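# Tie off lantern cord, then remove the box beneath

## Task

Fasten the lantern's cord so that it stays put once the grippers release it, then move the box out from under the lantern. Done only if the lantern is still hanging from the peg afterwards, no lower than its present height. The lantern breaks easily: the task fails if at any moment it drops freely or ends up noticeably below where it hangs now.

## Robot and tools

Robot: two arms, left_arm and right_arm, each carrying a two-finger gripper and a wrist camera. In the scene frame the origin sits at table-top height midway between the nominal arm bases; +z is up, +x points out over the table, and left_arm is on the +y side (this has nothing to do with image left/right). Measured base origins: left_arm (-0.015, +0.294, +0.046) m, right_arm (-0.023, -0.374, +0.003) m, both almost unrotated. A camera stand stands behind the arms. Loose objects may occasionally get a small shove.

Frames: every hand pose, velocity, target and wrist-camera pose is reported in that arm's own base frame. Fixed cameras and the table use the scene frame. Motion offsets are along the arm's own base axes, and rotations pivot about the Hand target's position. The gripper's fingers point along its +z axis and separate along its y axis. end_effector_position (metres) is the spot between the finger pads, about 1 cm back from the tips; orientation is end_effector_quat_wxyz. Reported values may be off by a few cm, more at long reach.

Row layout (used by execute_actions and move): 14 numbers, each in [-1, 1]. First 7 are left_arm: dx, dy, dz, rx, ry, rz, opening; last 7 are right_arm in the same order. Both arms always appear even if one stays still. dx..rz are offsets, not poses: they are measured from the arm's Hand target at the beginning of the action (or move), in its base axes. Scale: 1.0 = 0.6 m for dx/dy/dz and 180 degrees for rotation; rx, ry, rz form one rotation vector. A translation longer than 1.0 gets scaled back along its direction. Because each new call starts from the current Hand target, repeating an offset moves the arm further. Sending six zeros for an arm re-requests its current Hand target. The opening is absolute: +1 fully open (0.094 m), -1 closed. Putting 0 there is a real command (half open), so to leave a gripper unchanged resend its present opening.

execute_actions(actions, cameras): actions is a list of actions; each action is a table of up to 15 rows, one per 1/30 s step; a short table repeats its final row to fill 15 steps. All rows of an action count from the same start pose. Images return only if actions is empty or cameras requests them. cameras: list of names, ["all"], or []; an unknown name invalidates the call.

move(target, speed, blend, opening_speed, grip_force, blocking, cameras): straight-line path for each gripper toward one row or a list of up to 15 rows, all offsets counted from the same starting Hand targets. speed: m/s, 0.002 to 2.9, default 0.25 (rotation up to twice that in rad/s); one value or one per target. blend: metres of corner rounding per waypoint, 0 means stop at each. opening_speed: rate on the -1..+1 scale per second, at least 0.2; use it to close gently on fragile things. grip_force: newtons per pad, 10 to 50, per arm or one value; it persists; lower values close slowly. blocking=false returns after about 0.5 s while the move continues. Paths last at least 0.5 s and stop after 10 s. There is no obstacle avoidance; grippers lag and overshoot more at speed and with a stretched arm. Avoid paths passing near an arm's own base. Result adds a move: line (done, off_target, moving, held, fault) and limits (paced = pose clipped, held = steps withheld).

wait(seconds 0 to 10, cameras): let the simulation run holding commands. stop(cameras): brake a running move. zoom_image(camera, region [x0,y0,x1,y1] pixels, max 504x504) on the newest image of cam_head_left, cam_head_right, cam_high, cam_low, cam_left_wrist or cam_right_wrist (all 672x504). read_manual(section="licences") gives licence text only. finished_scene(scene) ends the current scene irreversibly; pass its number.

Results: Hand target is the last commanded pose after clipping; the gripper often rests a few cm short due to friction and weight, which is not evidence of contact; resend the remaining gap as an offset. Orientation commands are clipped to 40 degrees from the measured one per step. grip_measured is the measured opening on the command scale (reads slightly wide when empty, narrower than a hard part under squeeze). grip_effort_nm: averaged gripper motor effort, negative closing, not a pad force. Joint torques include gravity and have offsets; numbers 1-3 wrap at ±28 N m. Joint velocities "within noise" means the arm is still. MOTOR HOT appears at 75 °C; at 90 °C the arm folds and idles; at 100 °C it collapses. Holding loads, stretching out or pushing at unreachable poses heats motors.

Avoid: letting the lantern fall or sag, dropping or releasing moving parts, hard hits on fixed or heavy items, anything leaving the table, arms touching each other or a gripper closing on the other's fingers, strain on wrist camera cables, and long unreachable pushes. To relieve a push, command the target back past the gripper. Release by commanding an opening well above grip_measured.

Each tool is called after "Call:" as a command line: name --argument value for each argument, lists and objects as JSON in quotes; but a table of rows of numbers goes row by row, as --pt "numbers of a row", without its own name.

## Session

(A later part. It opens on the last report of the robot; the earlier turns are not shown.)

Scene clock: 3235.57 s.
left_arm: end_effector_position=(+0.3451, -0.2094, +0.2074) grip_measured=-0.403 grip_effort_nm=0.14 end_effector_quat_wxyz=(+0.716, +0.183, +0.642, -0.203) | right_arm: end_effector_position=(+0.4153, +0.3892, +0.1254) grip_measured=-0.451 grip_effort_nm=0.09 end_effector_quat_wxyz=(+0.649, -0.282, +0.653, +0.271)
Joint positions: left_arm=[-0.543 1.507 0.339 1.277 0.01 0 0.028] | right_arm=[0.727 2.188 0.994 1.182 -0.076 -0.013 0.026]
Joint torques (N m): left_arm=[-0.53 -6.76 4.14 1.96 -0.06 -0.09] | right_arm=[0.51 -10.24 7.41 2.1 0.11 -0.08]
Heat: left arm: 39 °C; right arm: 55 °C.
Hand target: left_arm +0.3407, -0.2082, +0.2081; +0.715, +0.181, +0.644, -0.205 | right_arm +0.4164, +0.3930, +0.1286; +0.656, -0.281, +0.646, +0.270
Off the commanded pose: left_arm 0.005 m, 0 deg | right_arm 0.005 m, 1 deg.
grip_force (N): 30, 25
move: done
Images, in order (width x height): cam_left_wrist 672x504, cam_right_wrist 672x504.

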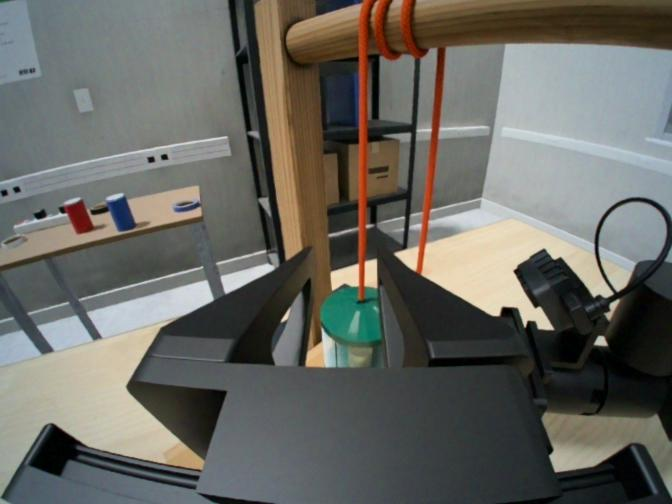

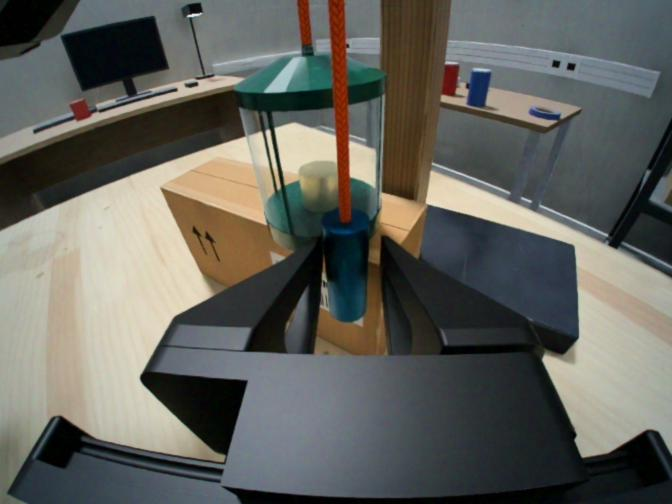

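Call:
wait --seconds 1.0 --cameras '["cam_left_wrist", "cam_right_wrist", "cam_high"]'

Call:
zoom_image --camera "cam_right_wrist" --region '[200, 0, 460, 340]'

Call:
zoom_image --camera "cam_high" --region '[310, 120, 420, 230]'

Scene clock: 3247.67 s.
left_arm: end_effector_position=(+0.3451, -0.2094, +0.2074) grip_measured=-0.403 grip_effort_nm=0.14 end_effector_quat_wxyz=(+0.716, +0.183, +0.642, -0.203) | right_arm: end_effector_position=(+0.4153, +0.3892, +0.1254) grip_measured=-0.451 grip_effort_nm=0.08 end_effector_quat_wxyz=(+0.649, -0.282, +0.653, +0.271)
Joint positions: left_arm=[-0.543 1.507 0.339 1.277 0.01 0 0.028] | right_arm=[0.727 2.188 0.994 1.182 -0.076 -0.013 0.026]
Joint torques (N m): left_arm=[-0.55 -6.78 4.12 1.98 -0.07 -0.1] | right_arm=[0.57 -10.21 7.36 2.1 0.13 -0.08]
Heat: left arm: 38 °C; right arm: 51 °C.
Hand target: left_arm +0.3407, -0.2082, +0.2081; +0.715, +0.181, +0.644, -0.205 | right_arm +0.4164, +0.3930, +0.1286; +0.656, -0.281, +0.646, +0.270
Tool commands: left_gripper/opening=-0.4 right_gripper/opening=-0.45
Off the commanded pose: left_arm 0.005 m, 0 deg | right_arm 0.005 m, 1 deg.
grip_force (N): 30, 25
wait: 1.00 s; at rest from the start
Images, in order (width x height): cam_high 672x504, cam_left_wrist 672x504, cam_right_wrist 672x504.

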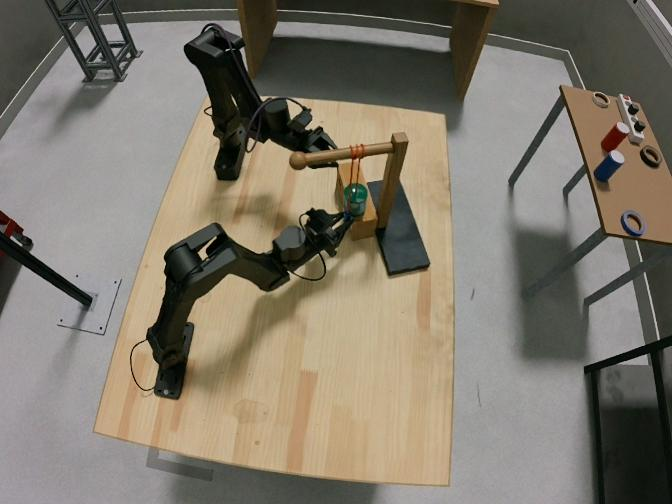

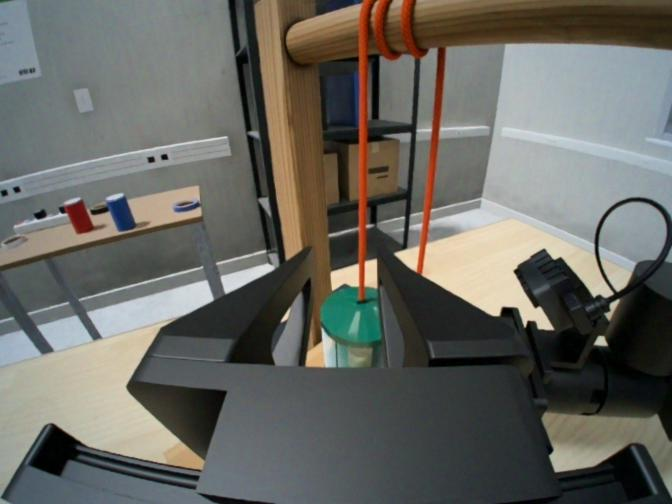

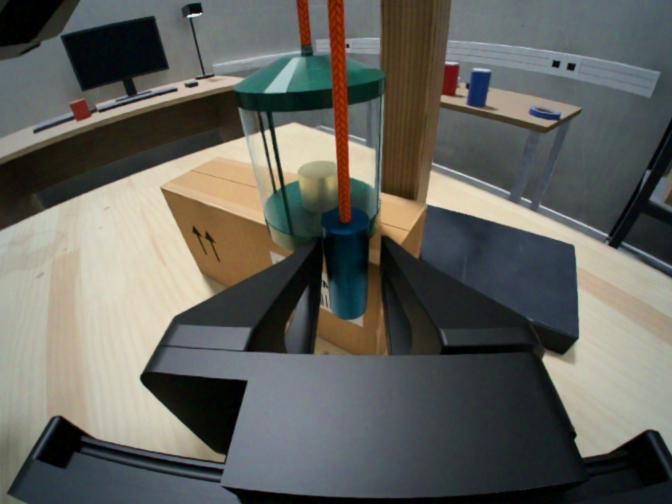

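Scaled by 1.482 from the camera's 672x504 image, which has a finer 960x720 frame.

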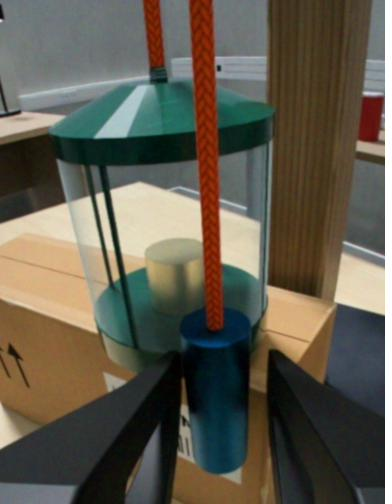

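Scaled by 4.582 from the camera's 672x504 image, which has a finer 960x720 frame.

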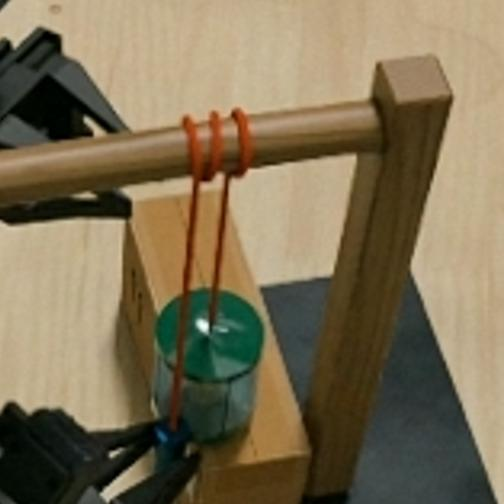

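Call:
move --target '[0.0911,-0.0745,0,0,0,0,-0.4,0,0,0,0,0,0,-0.8]' --speed 0.06 --opening_speed 0.5 --cameras '["cam_left_wrist", "cam_right_wrist"]'

Scene clock: 3283.30 s.
left_arm: end_effector_position=(+0.3902, -0.2478, +0.2138) grip_measured=-0.403 grip_effort_nm=0.14 end_effector_quat_wxyz=(+0.721, +0.180, +0.636, -0.206) | right_arm: end_effector_position=(+0.4153, +0.3892, +0.1255) grip_measured=-0.634 grip_effort_nm=-0.56 end_effector_quat_wxyz=(+0.649, -0.282, +0.653, +0.271)
Joint positions: left_arm=[-0.577 1.711 0.57 1.268 -0.023 0 0.028] | right_arm=[0.727 2.188 0.994 1.183 -0.076 -0.013 0.017]
Joint torques (N m): left_arm=[-0.47 -5.08 7.21 1.88 -0.07 -0.06] | right_arm=[0.43 -10.22 7.46 2.1 0.12 -0.08]
Heat: left arm: 38 °C; right arm: 46 °C.
Hand target: left_arm +0.3955, -0.2529, +0.2081; +0.715, +0.181, +0.644, -0.205 | right_arm +0.4164, +0.3930, +0.1286; +0.656, -0.281, +0.646, +0.270
Off the commanded pose: left_arm 0.009 m, 1 deg | right_arm 0.005 m, 1 deg.
grip_force (N): 30, 25
move: done
Images, in order (width x height): cam_left_wrist 672x504, cam_right_wrist 672x504.

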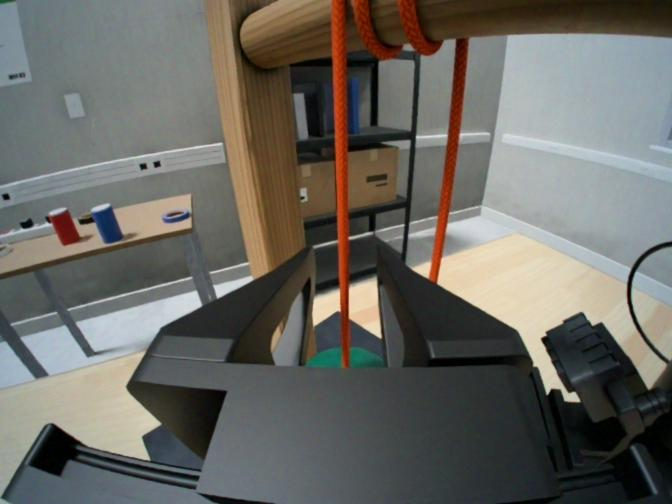

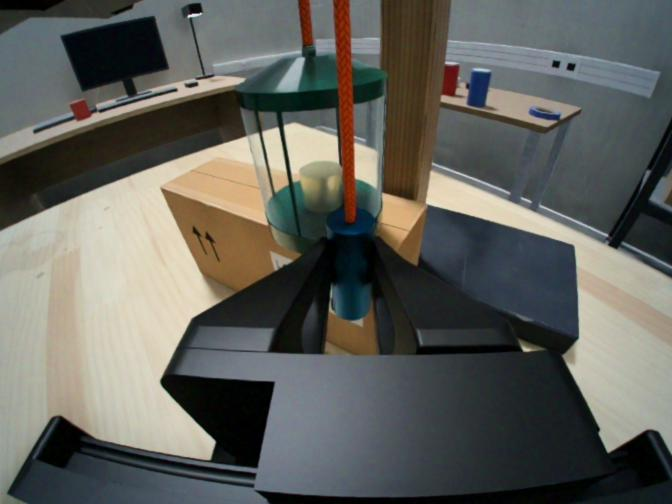

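Call:
move --target '[0.0284,-0.0175,0,0,0,0,-0.4,0,0,0,0,0,0,-0.8]' --speed 0.05 --cameras '["cam_left_wrist", "cam_right_wrist", "cam_high"]'

Call:
zoom_image --camera "cam_high" --region '[310, 120, 420, 230]'

Scene clock: 3304.00 s.
left_arm: end_effector_position=(+0.4067, -0.2585, +0.2147) grip_measured=-0.403 grip_effort_nm=0.14 end_effector_quat_wxyz=(+0.722, +0.180, +0.636, -0.206) | right_arm: end_effector_position=(+0.4153, +0.3892, +0.1255) grip_measured=-0.634 grip_effort_nm=-0.56 end_effector_quat_wxyz=(+0.649, -0.282, +0.653, +0.271)
Joint positions: left_arm=[-0.577 1.771 0.651 1.248 -0.023 0 0.028] | right_arm=[0.727 2.188 0.994 1.183 -0.076 -0.013 0.017]
Joint torques (N m): left_arm=[-0.24 -5.65 7.35 1.89 -0.03 -0.06] | right_arm=[0.51 -10.21 7.47 2.1 0.12 -0.1]
Heat: left arm: 39 °C; right arm: 45 °C.
Hand target: left_arm +0.4125, -0.2634, +0.2080; +0.715, +0.181, +0.644, -0.205 | right_arm +0.4164, +0.3930, +0.1286; +0.656, -0.281, +0.646, +0.270
Off the commanded pose: left_arm 0.010 m, 1 deg | right_arm 0.005 m, 1 deg.
grip_force (N): 30, 25
move: done
Images, in order (width x height): cam_high 672x504, cam_left_wrist 672x504, cam_right_wrist 672x504.

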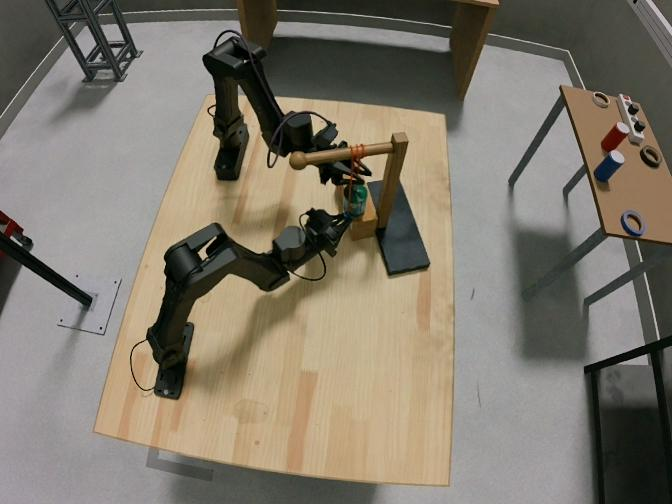

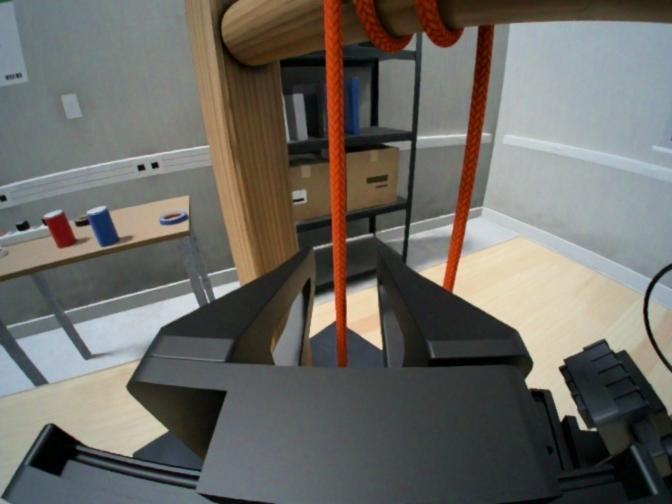

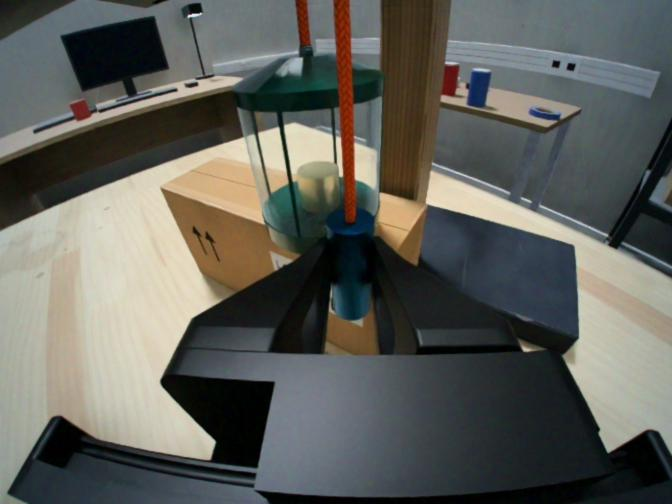

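Scaled by 4.582 from the camera's 672x504 image, which has a finer 960x720 frame.

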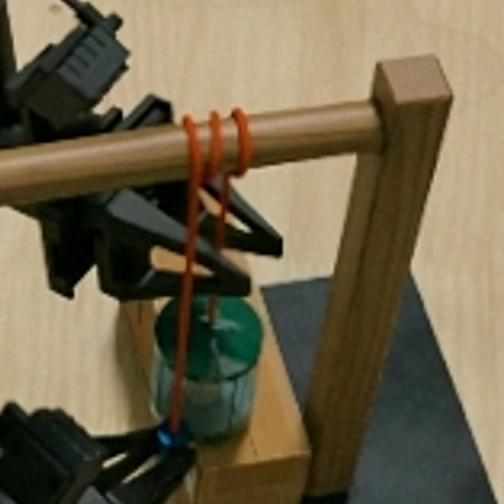

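Call:
move --pt "0 0 0 0 0 0 -1 0 0 0 0 0 0 -0.8" --pt "0 0 0.0833 0 0 0 -1 0 0 0 0 0 0 -0.8" --speed '[0.03, 0.03]' --opening_speed 0.6 --cameras '["cam_left_wrist", "cam_right_wrist", "cam_high"]'

Call:
zoom_image --camera "cam_high" --region '[310, 120, 420, 230]'

Scene clock: 3320.57 s.
left_arm: end_effector_position=(+0.4118, -0.2618, +0.2137) grip_measured=-0.957 grip_effort_nm=-0.66 end_effector_quat_wxyz=(+0.681, +0.193, +0.679, -0.194) | right_arm: end_effector_position=(+0.4153, +0.3892, +0.1255) grip_measured=-0.634 grip_effort_nm=-0.56 end_effector_quat_wxyz=(+0.649, -0.282, +0.653, +0.271)
Joint positions: left_arm=[-0.577 1.682 0.712 0.973 -0.023 0 0.002] | right_arm=[0.727 2.188 0.994 1.183 -0.076 -0.013 0.017]
Joint torques (N m): left_arm=[-0.32 -11.23 9.1 2.38 -0.04 -0.07] | right_arm=[0.66 -10.17 7.46 2.09 0.13 -0.09]
Heat: left arm: 40 °C; right arm: 44 °C.
Hand target: left_arm +0.4125, -0.2634, +0.2580; +0.715, +0.181, +0.644, -0.205 | right_arm +0.4164, +0.3930, +0.1286; +0.656, -0.281, +0.646, +0.270
Off the commanded pose: left_arm 0.044 m, 6 deg | right_arm 0.005 m, 1 deg.
grip_force (N): 30, 25
move: off_target (left_arm)
Images, in order (width x height): cam_high 672x504, cam_left_wrist 672x504, cam_right_wrist 672x504.

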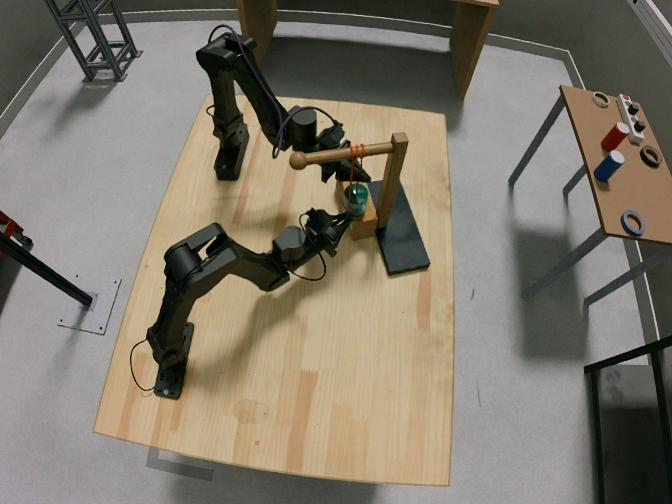

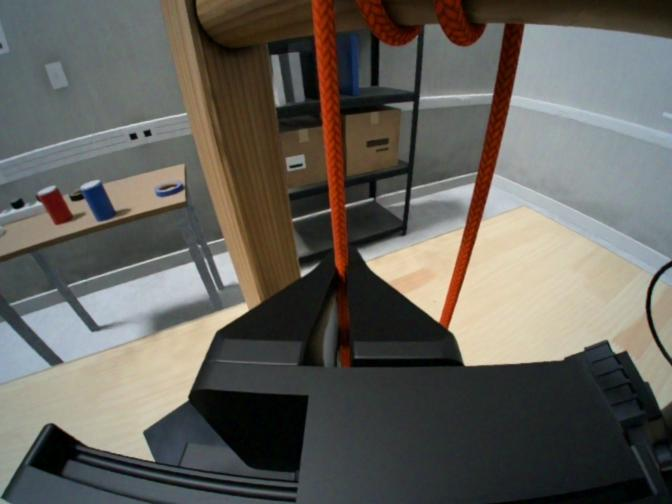

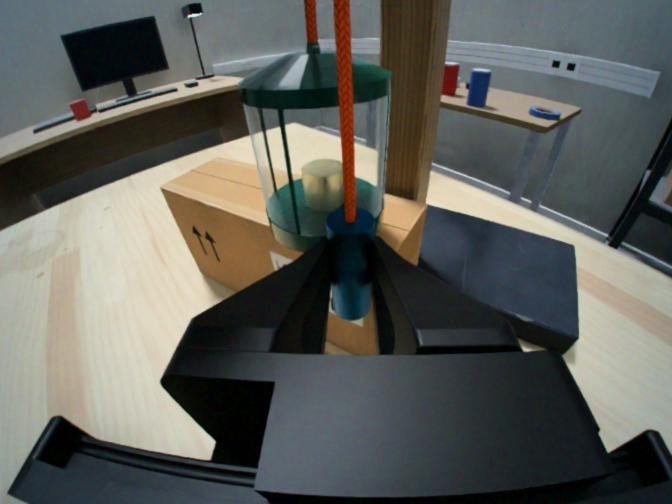

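Scaled by 4.582 from the camera's 672x504 image, which has a finer 960x720 frame.

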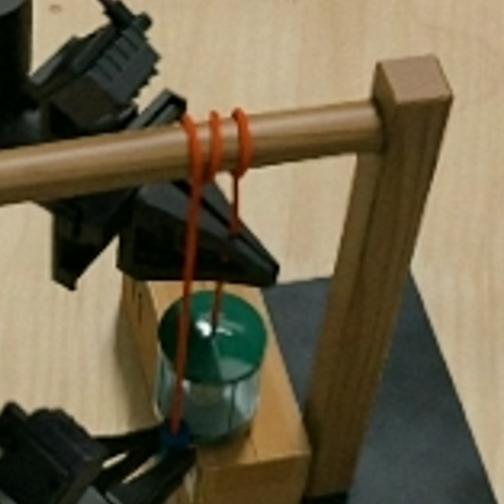

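Call:
move --target '[0,0,0.0167,-0.0172,-0.0286,0,-1,0,0,0,0,0,0,-0.8]' --speed 0.03 --cameras '["cam_left_wrist", "cam_right_wrist"]'

Scene clock: 3332.17 s.
left_arm: end_effector_position=(+0.4104, -0.2609, +0.2417) grip_measured=-0.957 grip_effort_nm=-0.66 end_effector_quat_wxyz=(+0.718, +0.181, +0.640, -0.205) | right_arm: end_effector_position=(+0.4153, +0.3892, +0.1255) grip_measured=-0.634 grip_effort_nm=-0.56 end_effector_quat_wxyz=(+0.649, -0.282, +0.653, +0.271)
Joint positions: left_arm=[-0.577 1.682 0.712 1.085 -0.023 0 0.002] | right_arm=[0.727 2.188 0.994 1.183 -0.076 -0.013 0.017]
Joint torques (N m): left_arm=[-0.27 -6.56 8.1 2.99 -0.03 -0.01] | right_arm=[0.61 -10.21 7.41 2.08 0.14 -0.07]
Heat: left arm: 41 °C; right arm: 44 °C.
Hand target: left_arm +0.4125, -0.2634, +0.2679; +0.747, +0.170, +0.605, -0.214 | right_arm +0.4164, +0.3930, +0.1286; +0.656, -0.281, +0.646, +0.270
Off the commanded pose: left_arm 0.026 m, 5 deg | right_arm 0.005 m, 1 deg.
grip_force (N): 30, 25
move: off_target (left_arm)
Images, in order (width x height): cam_left_wrist 672x504, cam_right_wrist 672x504.

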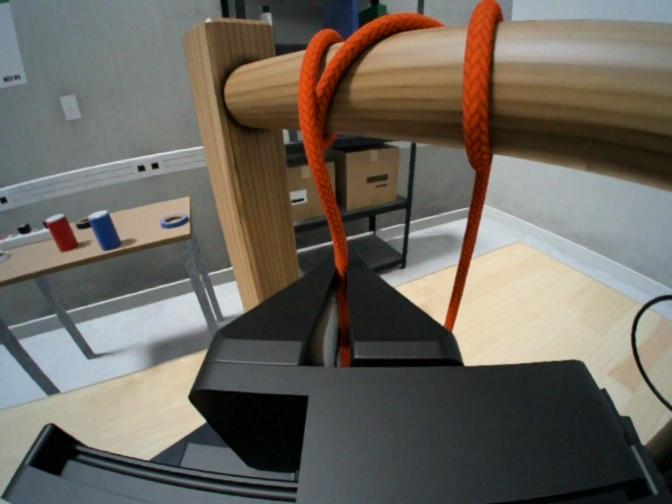

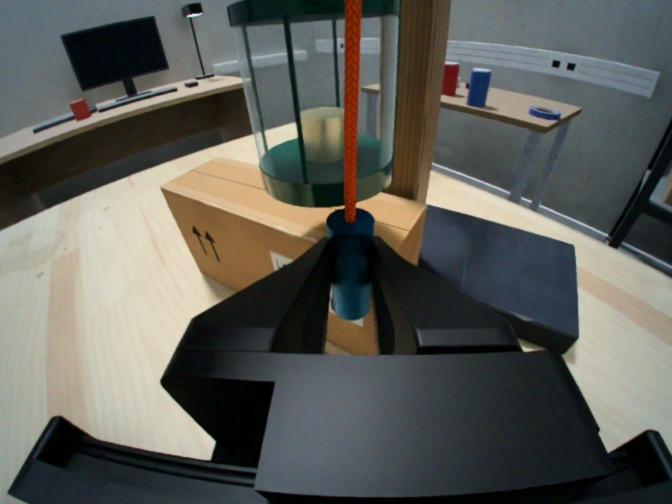

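Call:
move --target '[0,0,0,0,0,0,-1,0,0,-0.045,0,0,0,-0.8]' --speed 0.05 --cameras '["cam_left_wrist", "cam_right_wrist"]'

Scene clock: 3345.93 s.
left_arm: end_effector_position=(+0.4104, -0.2609, +0.2421) grip_measured=-0.957 grip_effort_nm=-0.66 end_effector_quat_wxyz=(+0.718, +0.181, +0.640, -0.205) | right_arm: end_effector_position=(+0.4152, +0.3891, +0.1050) grip_measured=-0.634 grip_effort_nm=-0.56 end_effector_quat_wxyz=(+0.652, -0.281, +0.650, +0.272)
Joint positions: left_arm=[-0.577 1.682 0.712 1.087 -0.023 0 0.002] | right_arm=[0.727 2.264 0.994 1.269 -0.076 -0.013 0.017]
Joint torques (N m): left_arm=[-0.23 -6.58 8.13 2.97 -0.05 -0.01] | right_arm=[0.51 -9.24 7.25 2.14 0.13 -0.1]
Heat: left arm: 41 °C; right arm: 44 °C.
Hand target: left_arm +0.4125, -0.2634, +0.2679; +0.747, +0.170, +0.605, -0.214 | right_arm +0.4164, +0.3930, +0.1017; +0.656, -0.281, +0.646, +0.270
Off the commanded pose: left_arm 0.026 m, 5 deg | right_arm 0.005 m, 1 deg.
grip_force (N): 30, 25
move: off_target (left_arm)
Images, in order (width x height): cam_left_wrist 672x504, cam_right_wrist 672x504.

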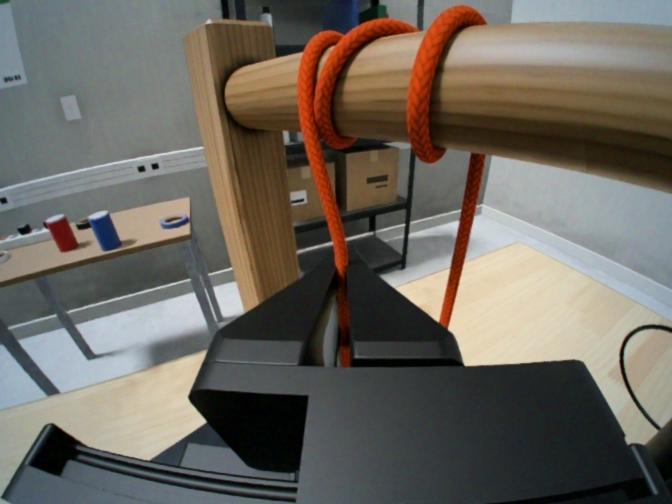

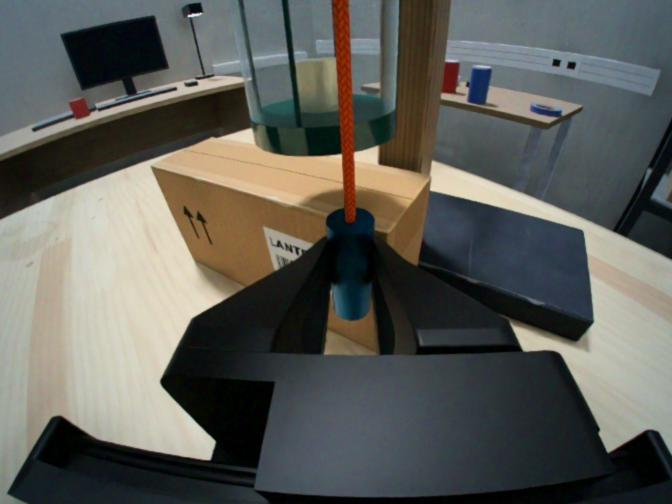

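Call:
move --target '[0,0,0,0,0,0,-1,0,0,-0.02,0,0,0,-0.8]' --speed 0.05 --cameras '["cam_left_wrist", "cam_right_wrist", "cam_high"]'

Call:
zoom_image --camera "cam_high" --region '[310, 120, 420, 230]'

Scene clock: 3359.97 s.
left_arm: end_effector_position=(+0.4104, -0.2609, +0.2423) grip_measured=-0.957 grip_effort_nm=-0.66 end_effector_quat_wxyz=(+0.719, +0.181, +0.639, -0.205) | right_arm: end_effector_position=(+0.4155, +0.3894, +0.1028) grip_measured=-0.634 grip_effort_nm=-0.56 end_effector_quat_wxyz=(+0.663, -0.277, +0.639, +0.275)
Joint positions: left_arm=[-0.577 1.682 0.712 1.087 -0.023 0 0.002] | right_arm=[0.727 2.3 0.999 1.33 -0.076 -0.013 0.017]
Joint torques (N m): left_arm=[-0.21 -6.53 8.13 2.97 -0.04 -0.03] | right_arm=[0.53 -8.99 6.79 1.86 0.13 -0.1]
Heat: left arm: 42 °C; right arm: 45 °C.
Hand target: left_arm +0.4125, -0.2634, +0.2680; +0.747, +0.170, +0.605, -0.214 | right_arm +0.4165, +0.3931, +0.0898; +0.656, -0.281, +0.646, +0.270
Off the commanded pose: left_arm 0.026 m, 5 deg | right_arm 0.014 m, 1 deg.
grip_force (N): 30, 25
move: off_target (left_arm, right_arm)
Images, in order (width x height): cam_high 672x504, cam_left_wrist 672x504, cam_right_wrist 672x504.

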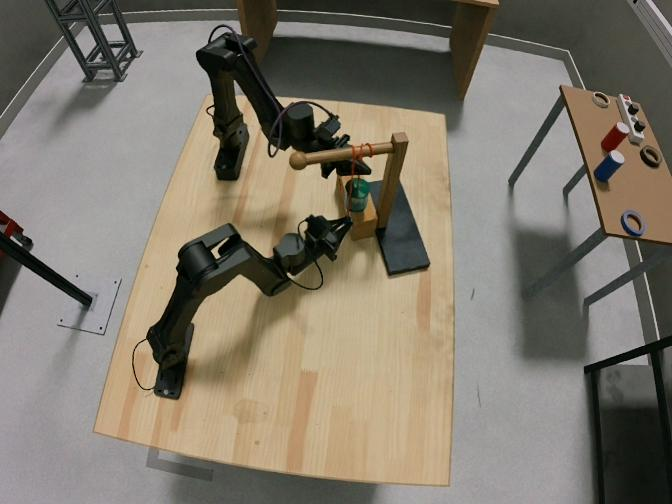

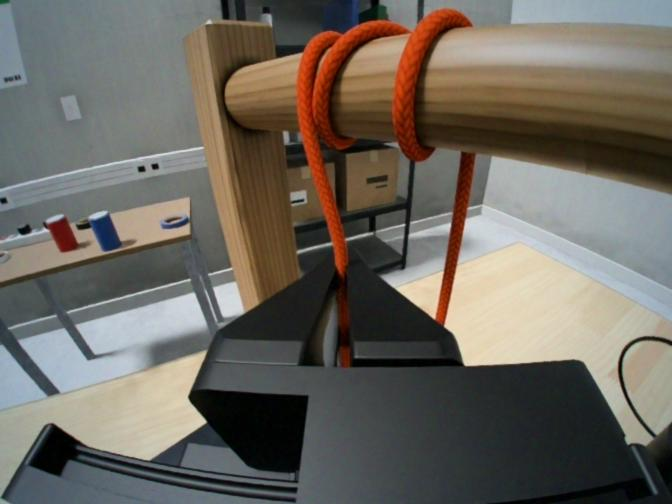

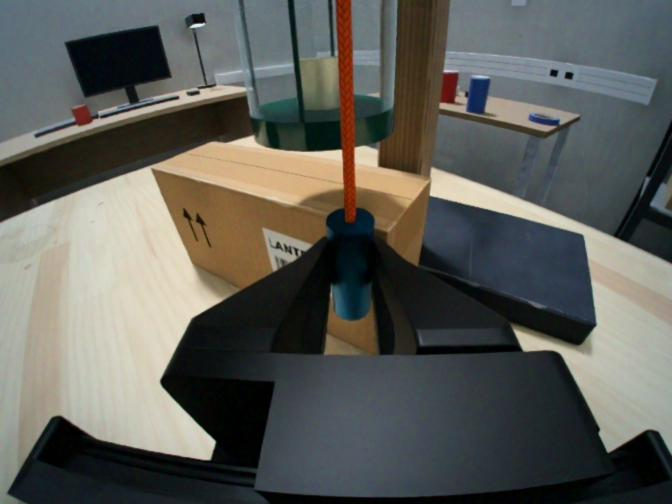

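Scaled by 4.582 from the camera's 672x504 image, which has a finer 960x720 frame.

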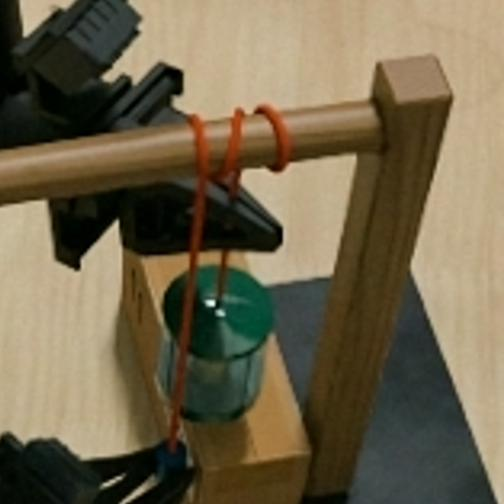

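Call:
move --target '[0,0,-0.0333,0,0,0,-1,0,0,0,0,0,0,-0.8]' --speed 0.03 --cameras '["cam_left_wrist", "cam_right_wrist"]'

Scene clock: 3368.57 s.
left_arm: end_effector_position=(+0.4133, -0.2627, +0.2418) grip_measured=-0.957 grip_effort_nm=-0.66 end_effector_quat_wxyz=(+0.735, +0.175, +0.621, -0.210) | right_arm: end_effector_position=(+0.4155, +0.3893, +0.1018) grip_measured=-0.634 grip_effort_nm=-0.56 end_effector_quat_wxyz=(+0.662, -0.277, +0.640, +0.275)
Joint positions: left_arm=[-0.577 1.741 0.712 1.198 -0.024 0 0.002] | right_arm=[0.727 2.302 0.999 1.33 -0.076 -0.013 0.017]
Joint torques (N m): left_arm=[-0.25 -6.3 5.72 2.76 -0.02 -0.01] | right_arm=[0.46 -9.1 6.82 1.85 0.12 -0.1]
Heat: left arm: 42 °C; right arm: 44 °C.
Hand target: left_arm +0.4125, -0.2634, +0.2479; +0.747, +0.170, +0.605, -0.214 | right_arm +0.4165, +0.3931, +0.0899; +0.656, -0.281, +0.646, +0.270
Off the commanded pose: left_arm 0.006 m, 2 deg | right_arm 0.013 m, 1 deg.
grip_force (N): 30, 25
move: off_target (right_arm)
Images, in order (width x height): cam_left_wrist 672x504, cam_right_wrist 672x504.

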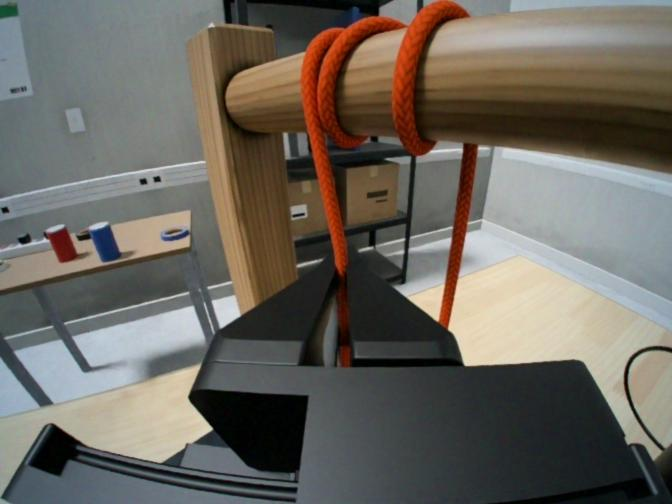

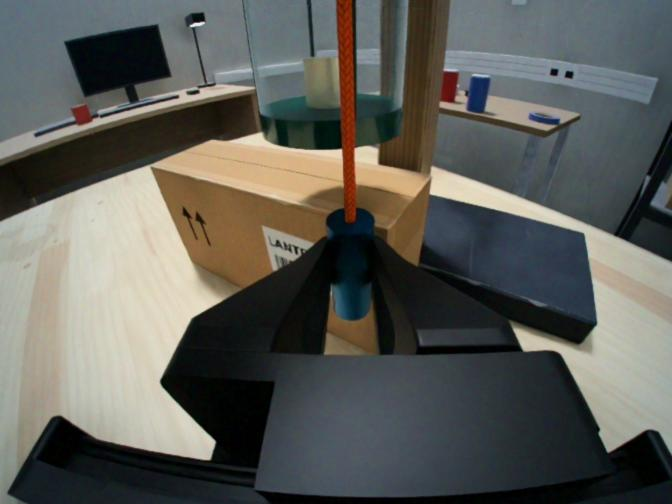

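Call:
move --target '[0,0,-0.0333,0,0,0,-1,0,0,0,0,0,0,-0.8]' --speed 0.03 --cameras '["cam_left_wrist", "cam_right_wrist"]'

Scene clock: 3375.00 s.
left_arm: end_effector_position=(+0.4132, -0.2622, +0.2409) grip_measured=-0.957 grip_effort_nm=-0.66 end_effector_quat_wxyz=(+0.753, +0.167, +0.599, -0.215) | right_arm: end_effector_position=(+0.4155, +0.3893, +0.1018) grip_measured=-0.634 grip_effort_nm=-0.56 end_effector_quat_wxyz=(+0.662, -0.277, +0.640, +0.275)
Joint positions: left_arm=[-0.577 1.804 0.702 1.332 -0.026 0 0.002] | right_arm=[0.727 2.302 0.999 1.33 -0.076 -0.013 0.017]
Joint torques (N m): left_arm=[-0.27 -5.86 4.29 2.28 0 -0.01] | right_arm=[0.55 -9.05 6.87 1.86 0.12 -0.11]
Heat: left arm: 41 °C; right arm: 44 °C.
Hand target: left_arm +0.4125, -0.2634, +0.2281; +0.747, +0.170, +0.605, -0.214 | right_arm +0.4165, +0.3931, +0.0899; +0.656, -0.281, +0.646, +0.270
Off the commanded pose: left_arm 0.013 m, 1 deg | right_arm 0.013 m, 1 deg.
grip_force (N): 30, 25
move: off_target (left_arm, right_arm)
Images, in order (width x height): cam_left_wrist 672x504, cam_right_wrist 672x504.

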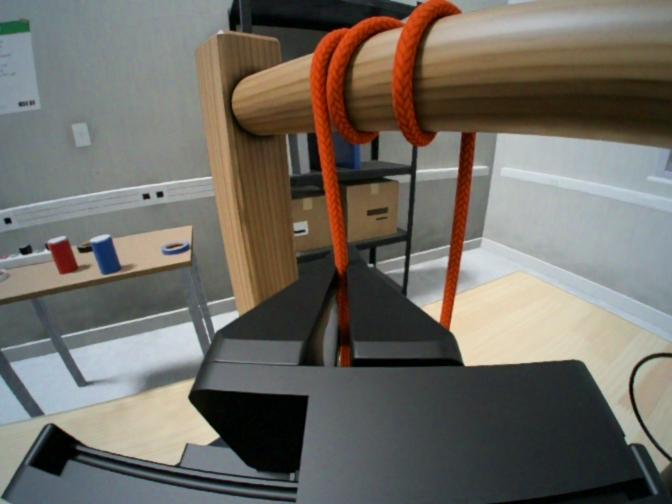

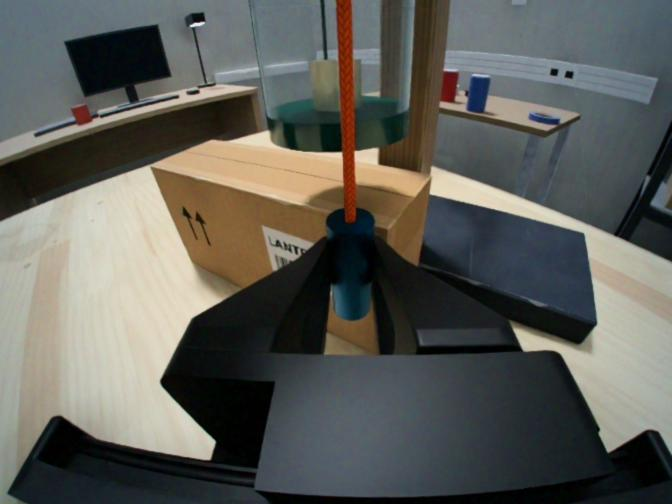

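Call:
move --pt "0 0 -0.0167 0 0 0 -1 0 0 0 0 0 0 -0.8" --pt "0 0 -0.008 0 0 0 -0.4 0 0 0 0 0 0 -0.8" --speed 0.03 --opening_speed 0.4 --cameras '["cam_left_wrist", "cam_right_wrist"]'

Scene clock: 3394.97 s.
left_arm: end_effector_position=(+0.4124, -0.2616, +0.2393) grip_measured=-0.403 grip_effort_nm=0.14 end_effector_quat_wxyz=(+0.761, +0.164, +0.589, -0.218) | right_arm: end_effector_position=(+0.4155, +0.3893, +0.1018) grip_measured=-0.634 grip_effort_nm=-0.56 end_effector_quat_wxyz=(+0.662, -0.277, +0.640, +0.275)
Joint positions: left_arm=[-0.577 1.835 0.695 1.396 -0.026 0 0.028] | right_arm=[0.727 2.302 0.999 1.33 -0.076 -0.013 0.017]
Joint torques (N m): left_arm=[-0.25 -6.83 4.23 1.8 0.01 -0.01] | right_arm=[0.42 -9.07 6.9 1.83 0.13 -0.09]
Heat: left arm: 38 °C; right arm: 43 °C.
Hand target: left_arm +0.4125, -0.2634, +0.2232; +0.747, +0.170, +0.605, -0.214 | right_arm +0.4165, +0.3931, +0.0899; +0.656, -0.281, +0.646, +0.270
Off the commanded pose: left_arm 0.016 m, 3 deg | right_arm 0.013 m, 1 deg.
grip_force (N): 30, 25
move: off_target (left_arm, right_arm); target 2's new opening was sent with left_arm's hand 0.017 m and 3 deg from that target
Images, in order (width x height): cam_left_wrist 672x504, cam_right_wrist 672x504.

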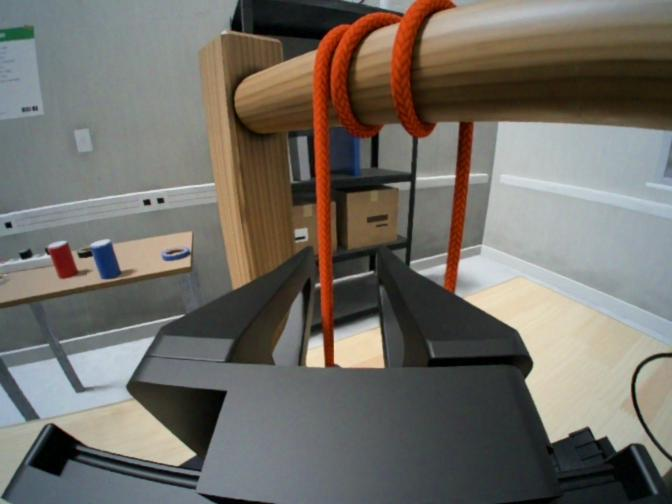

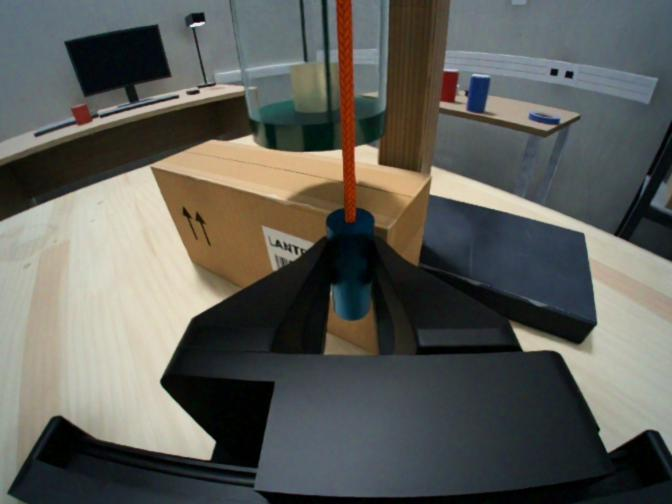

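Call:
move --pt "-0.0655 0.0365 0.008 0 0 0 -0.4 0 0 0 0 0 0 -0.8" --pt "-0.131 0.073 0.016 0 0 0 -0.4 0 0 0 0 0 0 -0.8" --speed '[0.05, 0.08]' --blend '[0.01, 0]' --cameras '["cam_left_wrist", "cam_right_wrist", "cam_high"]'

Scene clock: 3420.10 s.
left_arm: end_effector_position=(+0.3380, -0.2211, +0.2325) grip_measured=-0.403 grip_effort_nm=0.14 end_effector_quat_wxyz=(+0.749, +0.169, +0.604, -0.216) | right_arm: end_effector_position=(+0.4155, +0.3893, +0.1018) grip_measured=-0.634 grip_effort_nm=-0.56 end_effector_quat_wxyz=(+0.662, -0.277, +0.640, +0.275)
Joint positions: left_arm=[-0.603 1.533 0.354 1.396 -0.047 0.003 0.028] | right_arm=[0.727 2.302 0.999 1.33 -0.076 -0.013 0.017]
Joint torques (N m): left_arm=[-0.51 -6.9 4.01 1.88 -0.05 0] | right_arm=[0.43 -8.95 6.86 1.84 0.12 -0.09]
Heat: left arm: 38 °C; right arm: 43 °C.
Hand target: left_arm +0.3339, -0.2196, +0.2328; +0.747, +0.170, +0.605, -0.214 | right_arm +0.4165, +0.3931, +0.0899; +0.656, -0.281, +0.646, +0.270
Off the commanded pose: left_arm 0.004 m, 0 deg | right_arm 0.013 m, 1 deg.
grip_force (N): 30, 25
move: off_target (right_arm)
Images, in order (width x height): cam_high 672x504, cam_left_wrist 672x504, cam_right_wrist 672x504.

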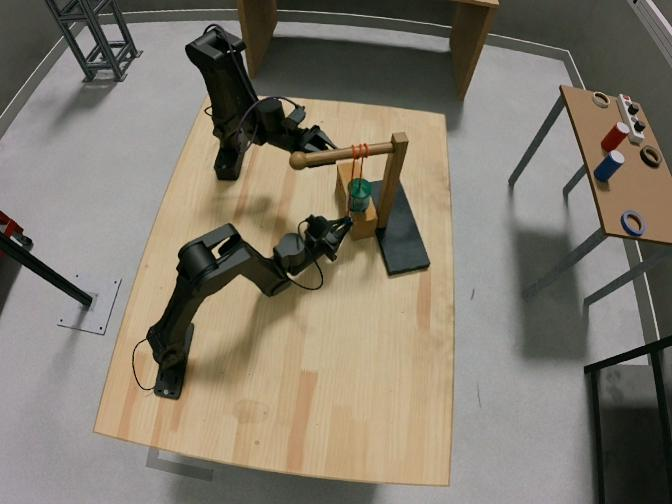

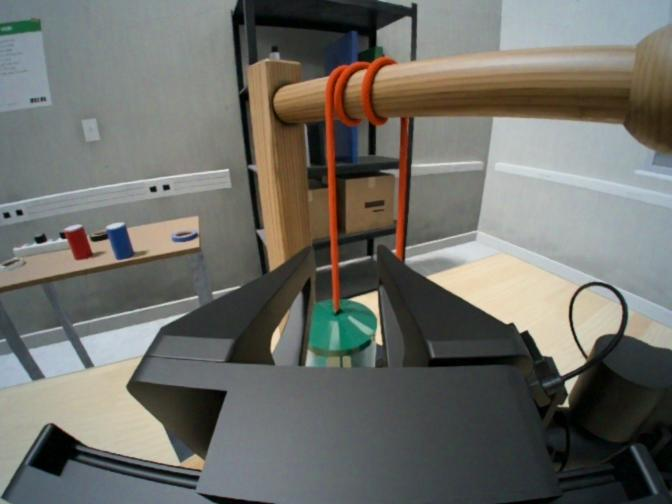

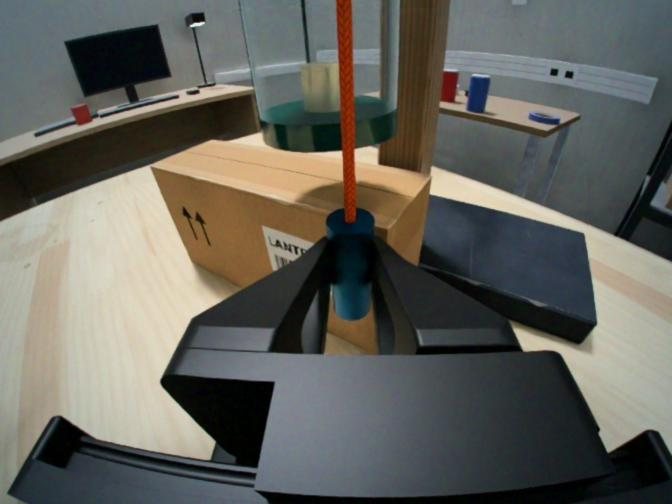

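Call:
move --target '[0, 0, 0, 0, 0, 0, -0.4, 0, 0, 0.02, 0, 0, 0, -0.8]' --speed 0.03 --cameras '["cam_right_wrist", "cam_left_wrist"]'

Scene clock: 3440.70 s.
left_arm: end_effector_position=(+0.3381, -0.2210, +0.2325) grip_measured=-0.403 grip_effort_nm=0.14 end_effector_quat_wxyz=(+0.749, +0.169, +0.604, -0.216) | right_arm: end_effector_position=(+0.4155, +0.3893, +0.1013) grip_measured=-0.634 grip_effort_nm=-0.56 end_effector_quat_wxyz=(+0.661, -0.278, +0.640, +0.275)
Joint positions: left_arm=[-0.603 1.533 0.354 1.396 -0.048 0.003 0.028] | right_arm=[0.727 2.302 0.999 1.328 -0.076 -0.013 0.017]
Joint torques (N m): left_arm=[-0.55 -6.93 3.99 1.87 -0.05 0.01] | right_arm=[0.53 -12.66 6.46 1.49 0.14 -0.09]
Heat: left arm: 37 °C; right arm: 43 °C.
Hand target: left_arm +0.3339, -0.2196, +0.2328; +0.747, +0.170, +0.605, -0.214 | right_arm +0.4165, +0.3931, +0.1018; +0.656, -0.281, +0.646, +0.270
Off the commanded pose: left_arm 0.004 m, 0 deg | right_arm 0.004 m, 1 deg.
grip_force (N): 30, 25
move: done
Images, in order (width x height): cam_left_wrist 672x504, cam_right_wrist 672x504.

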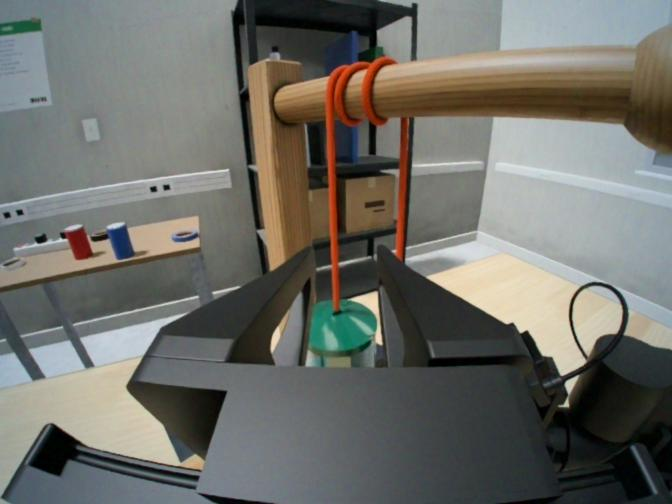

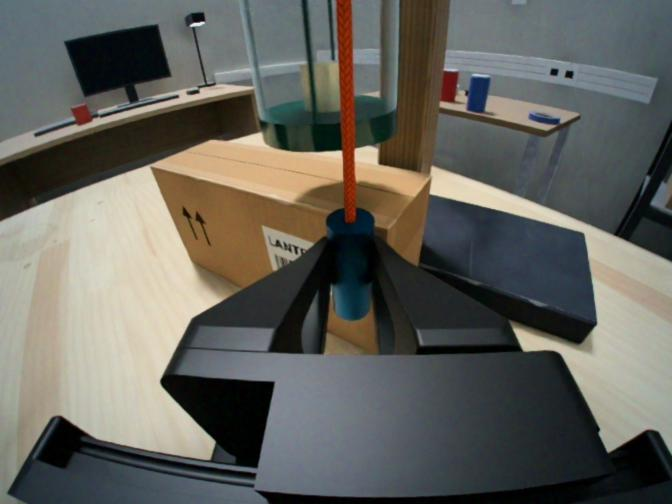

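Call:
move --target '[0, 0, 0, 0, 0, 0, -0.4, 0, 0, 0.015, 0, 0, 0, -0.8]' --speed 0.03 --cameras '["cam_right_wrist", "cam_left_wrist"]'

Scene clock: 3447.83 s.
left_arm: end_effector_position=(+0.3381, -0.2210, +0.2325) grip_measured=-0.403 grip_effort_nm=0.14 end_effector_quat_wxyz=(+0.749, +0.169, +0.604, -0.216) | right_arm: end_effector_position=(+0.4158, +0.3896, +0.1013) grip_measured=-0.634 grip_effort_nm=-0.56 end_effector_quat_wxyz=(+0.656, -0.280, +0.646, +0.273)
Joint positions: left_arm=[-0.603 1.533 0.354 1.396 -0.048 0.003 0.028] | right_arm=[0.727 2.289 0.999 1.3 -0.076 -0.013 0.017]
Joint torques (N m): left_arm=[-0.55 -6.91 3.99 1.85 -0.07 0.02] | right_arm=[0.55 -14.27 6.41 1.49 0.15 -0.08]
Heat: left arm: 37 °C; right arm: 44 °C.
Hand target: left_arm +0.3339, -0.2196, +0.2328; +0.747, +0.170, +0.605, -0.214 | right_arm +0.4165, +0.3931, +0.1107; +0.656, -0.281, +0.646, +0.270
Off the commanded pose: left_arm 0.004 m, 0 deg | right_arm 0.010 m, 0 deg.
grip_force (N): 30, 25
move: done
Images, in order (width x height): cam_left_wrist 672x504, cam_right_wrist 672x504.

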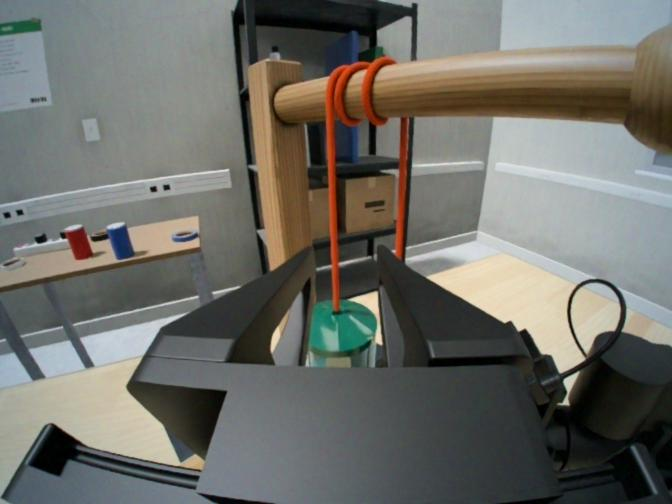

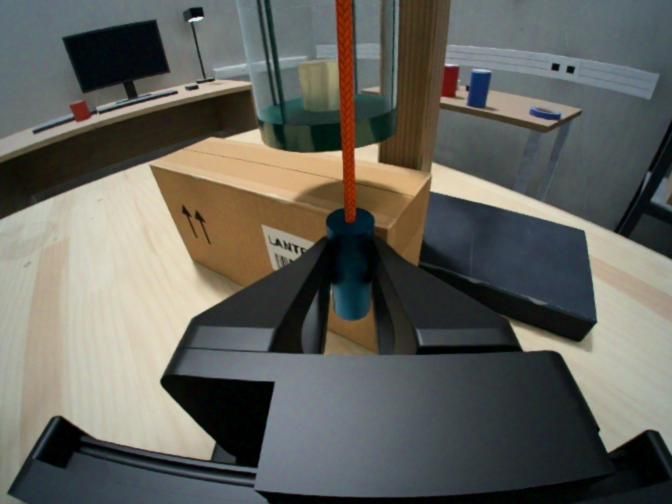

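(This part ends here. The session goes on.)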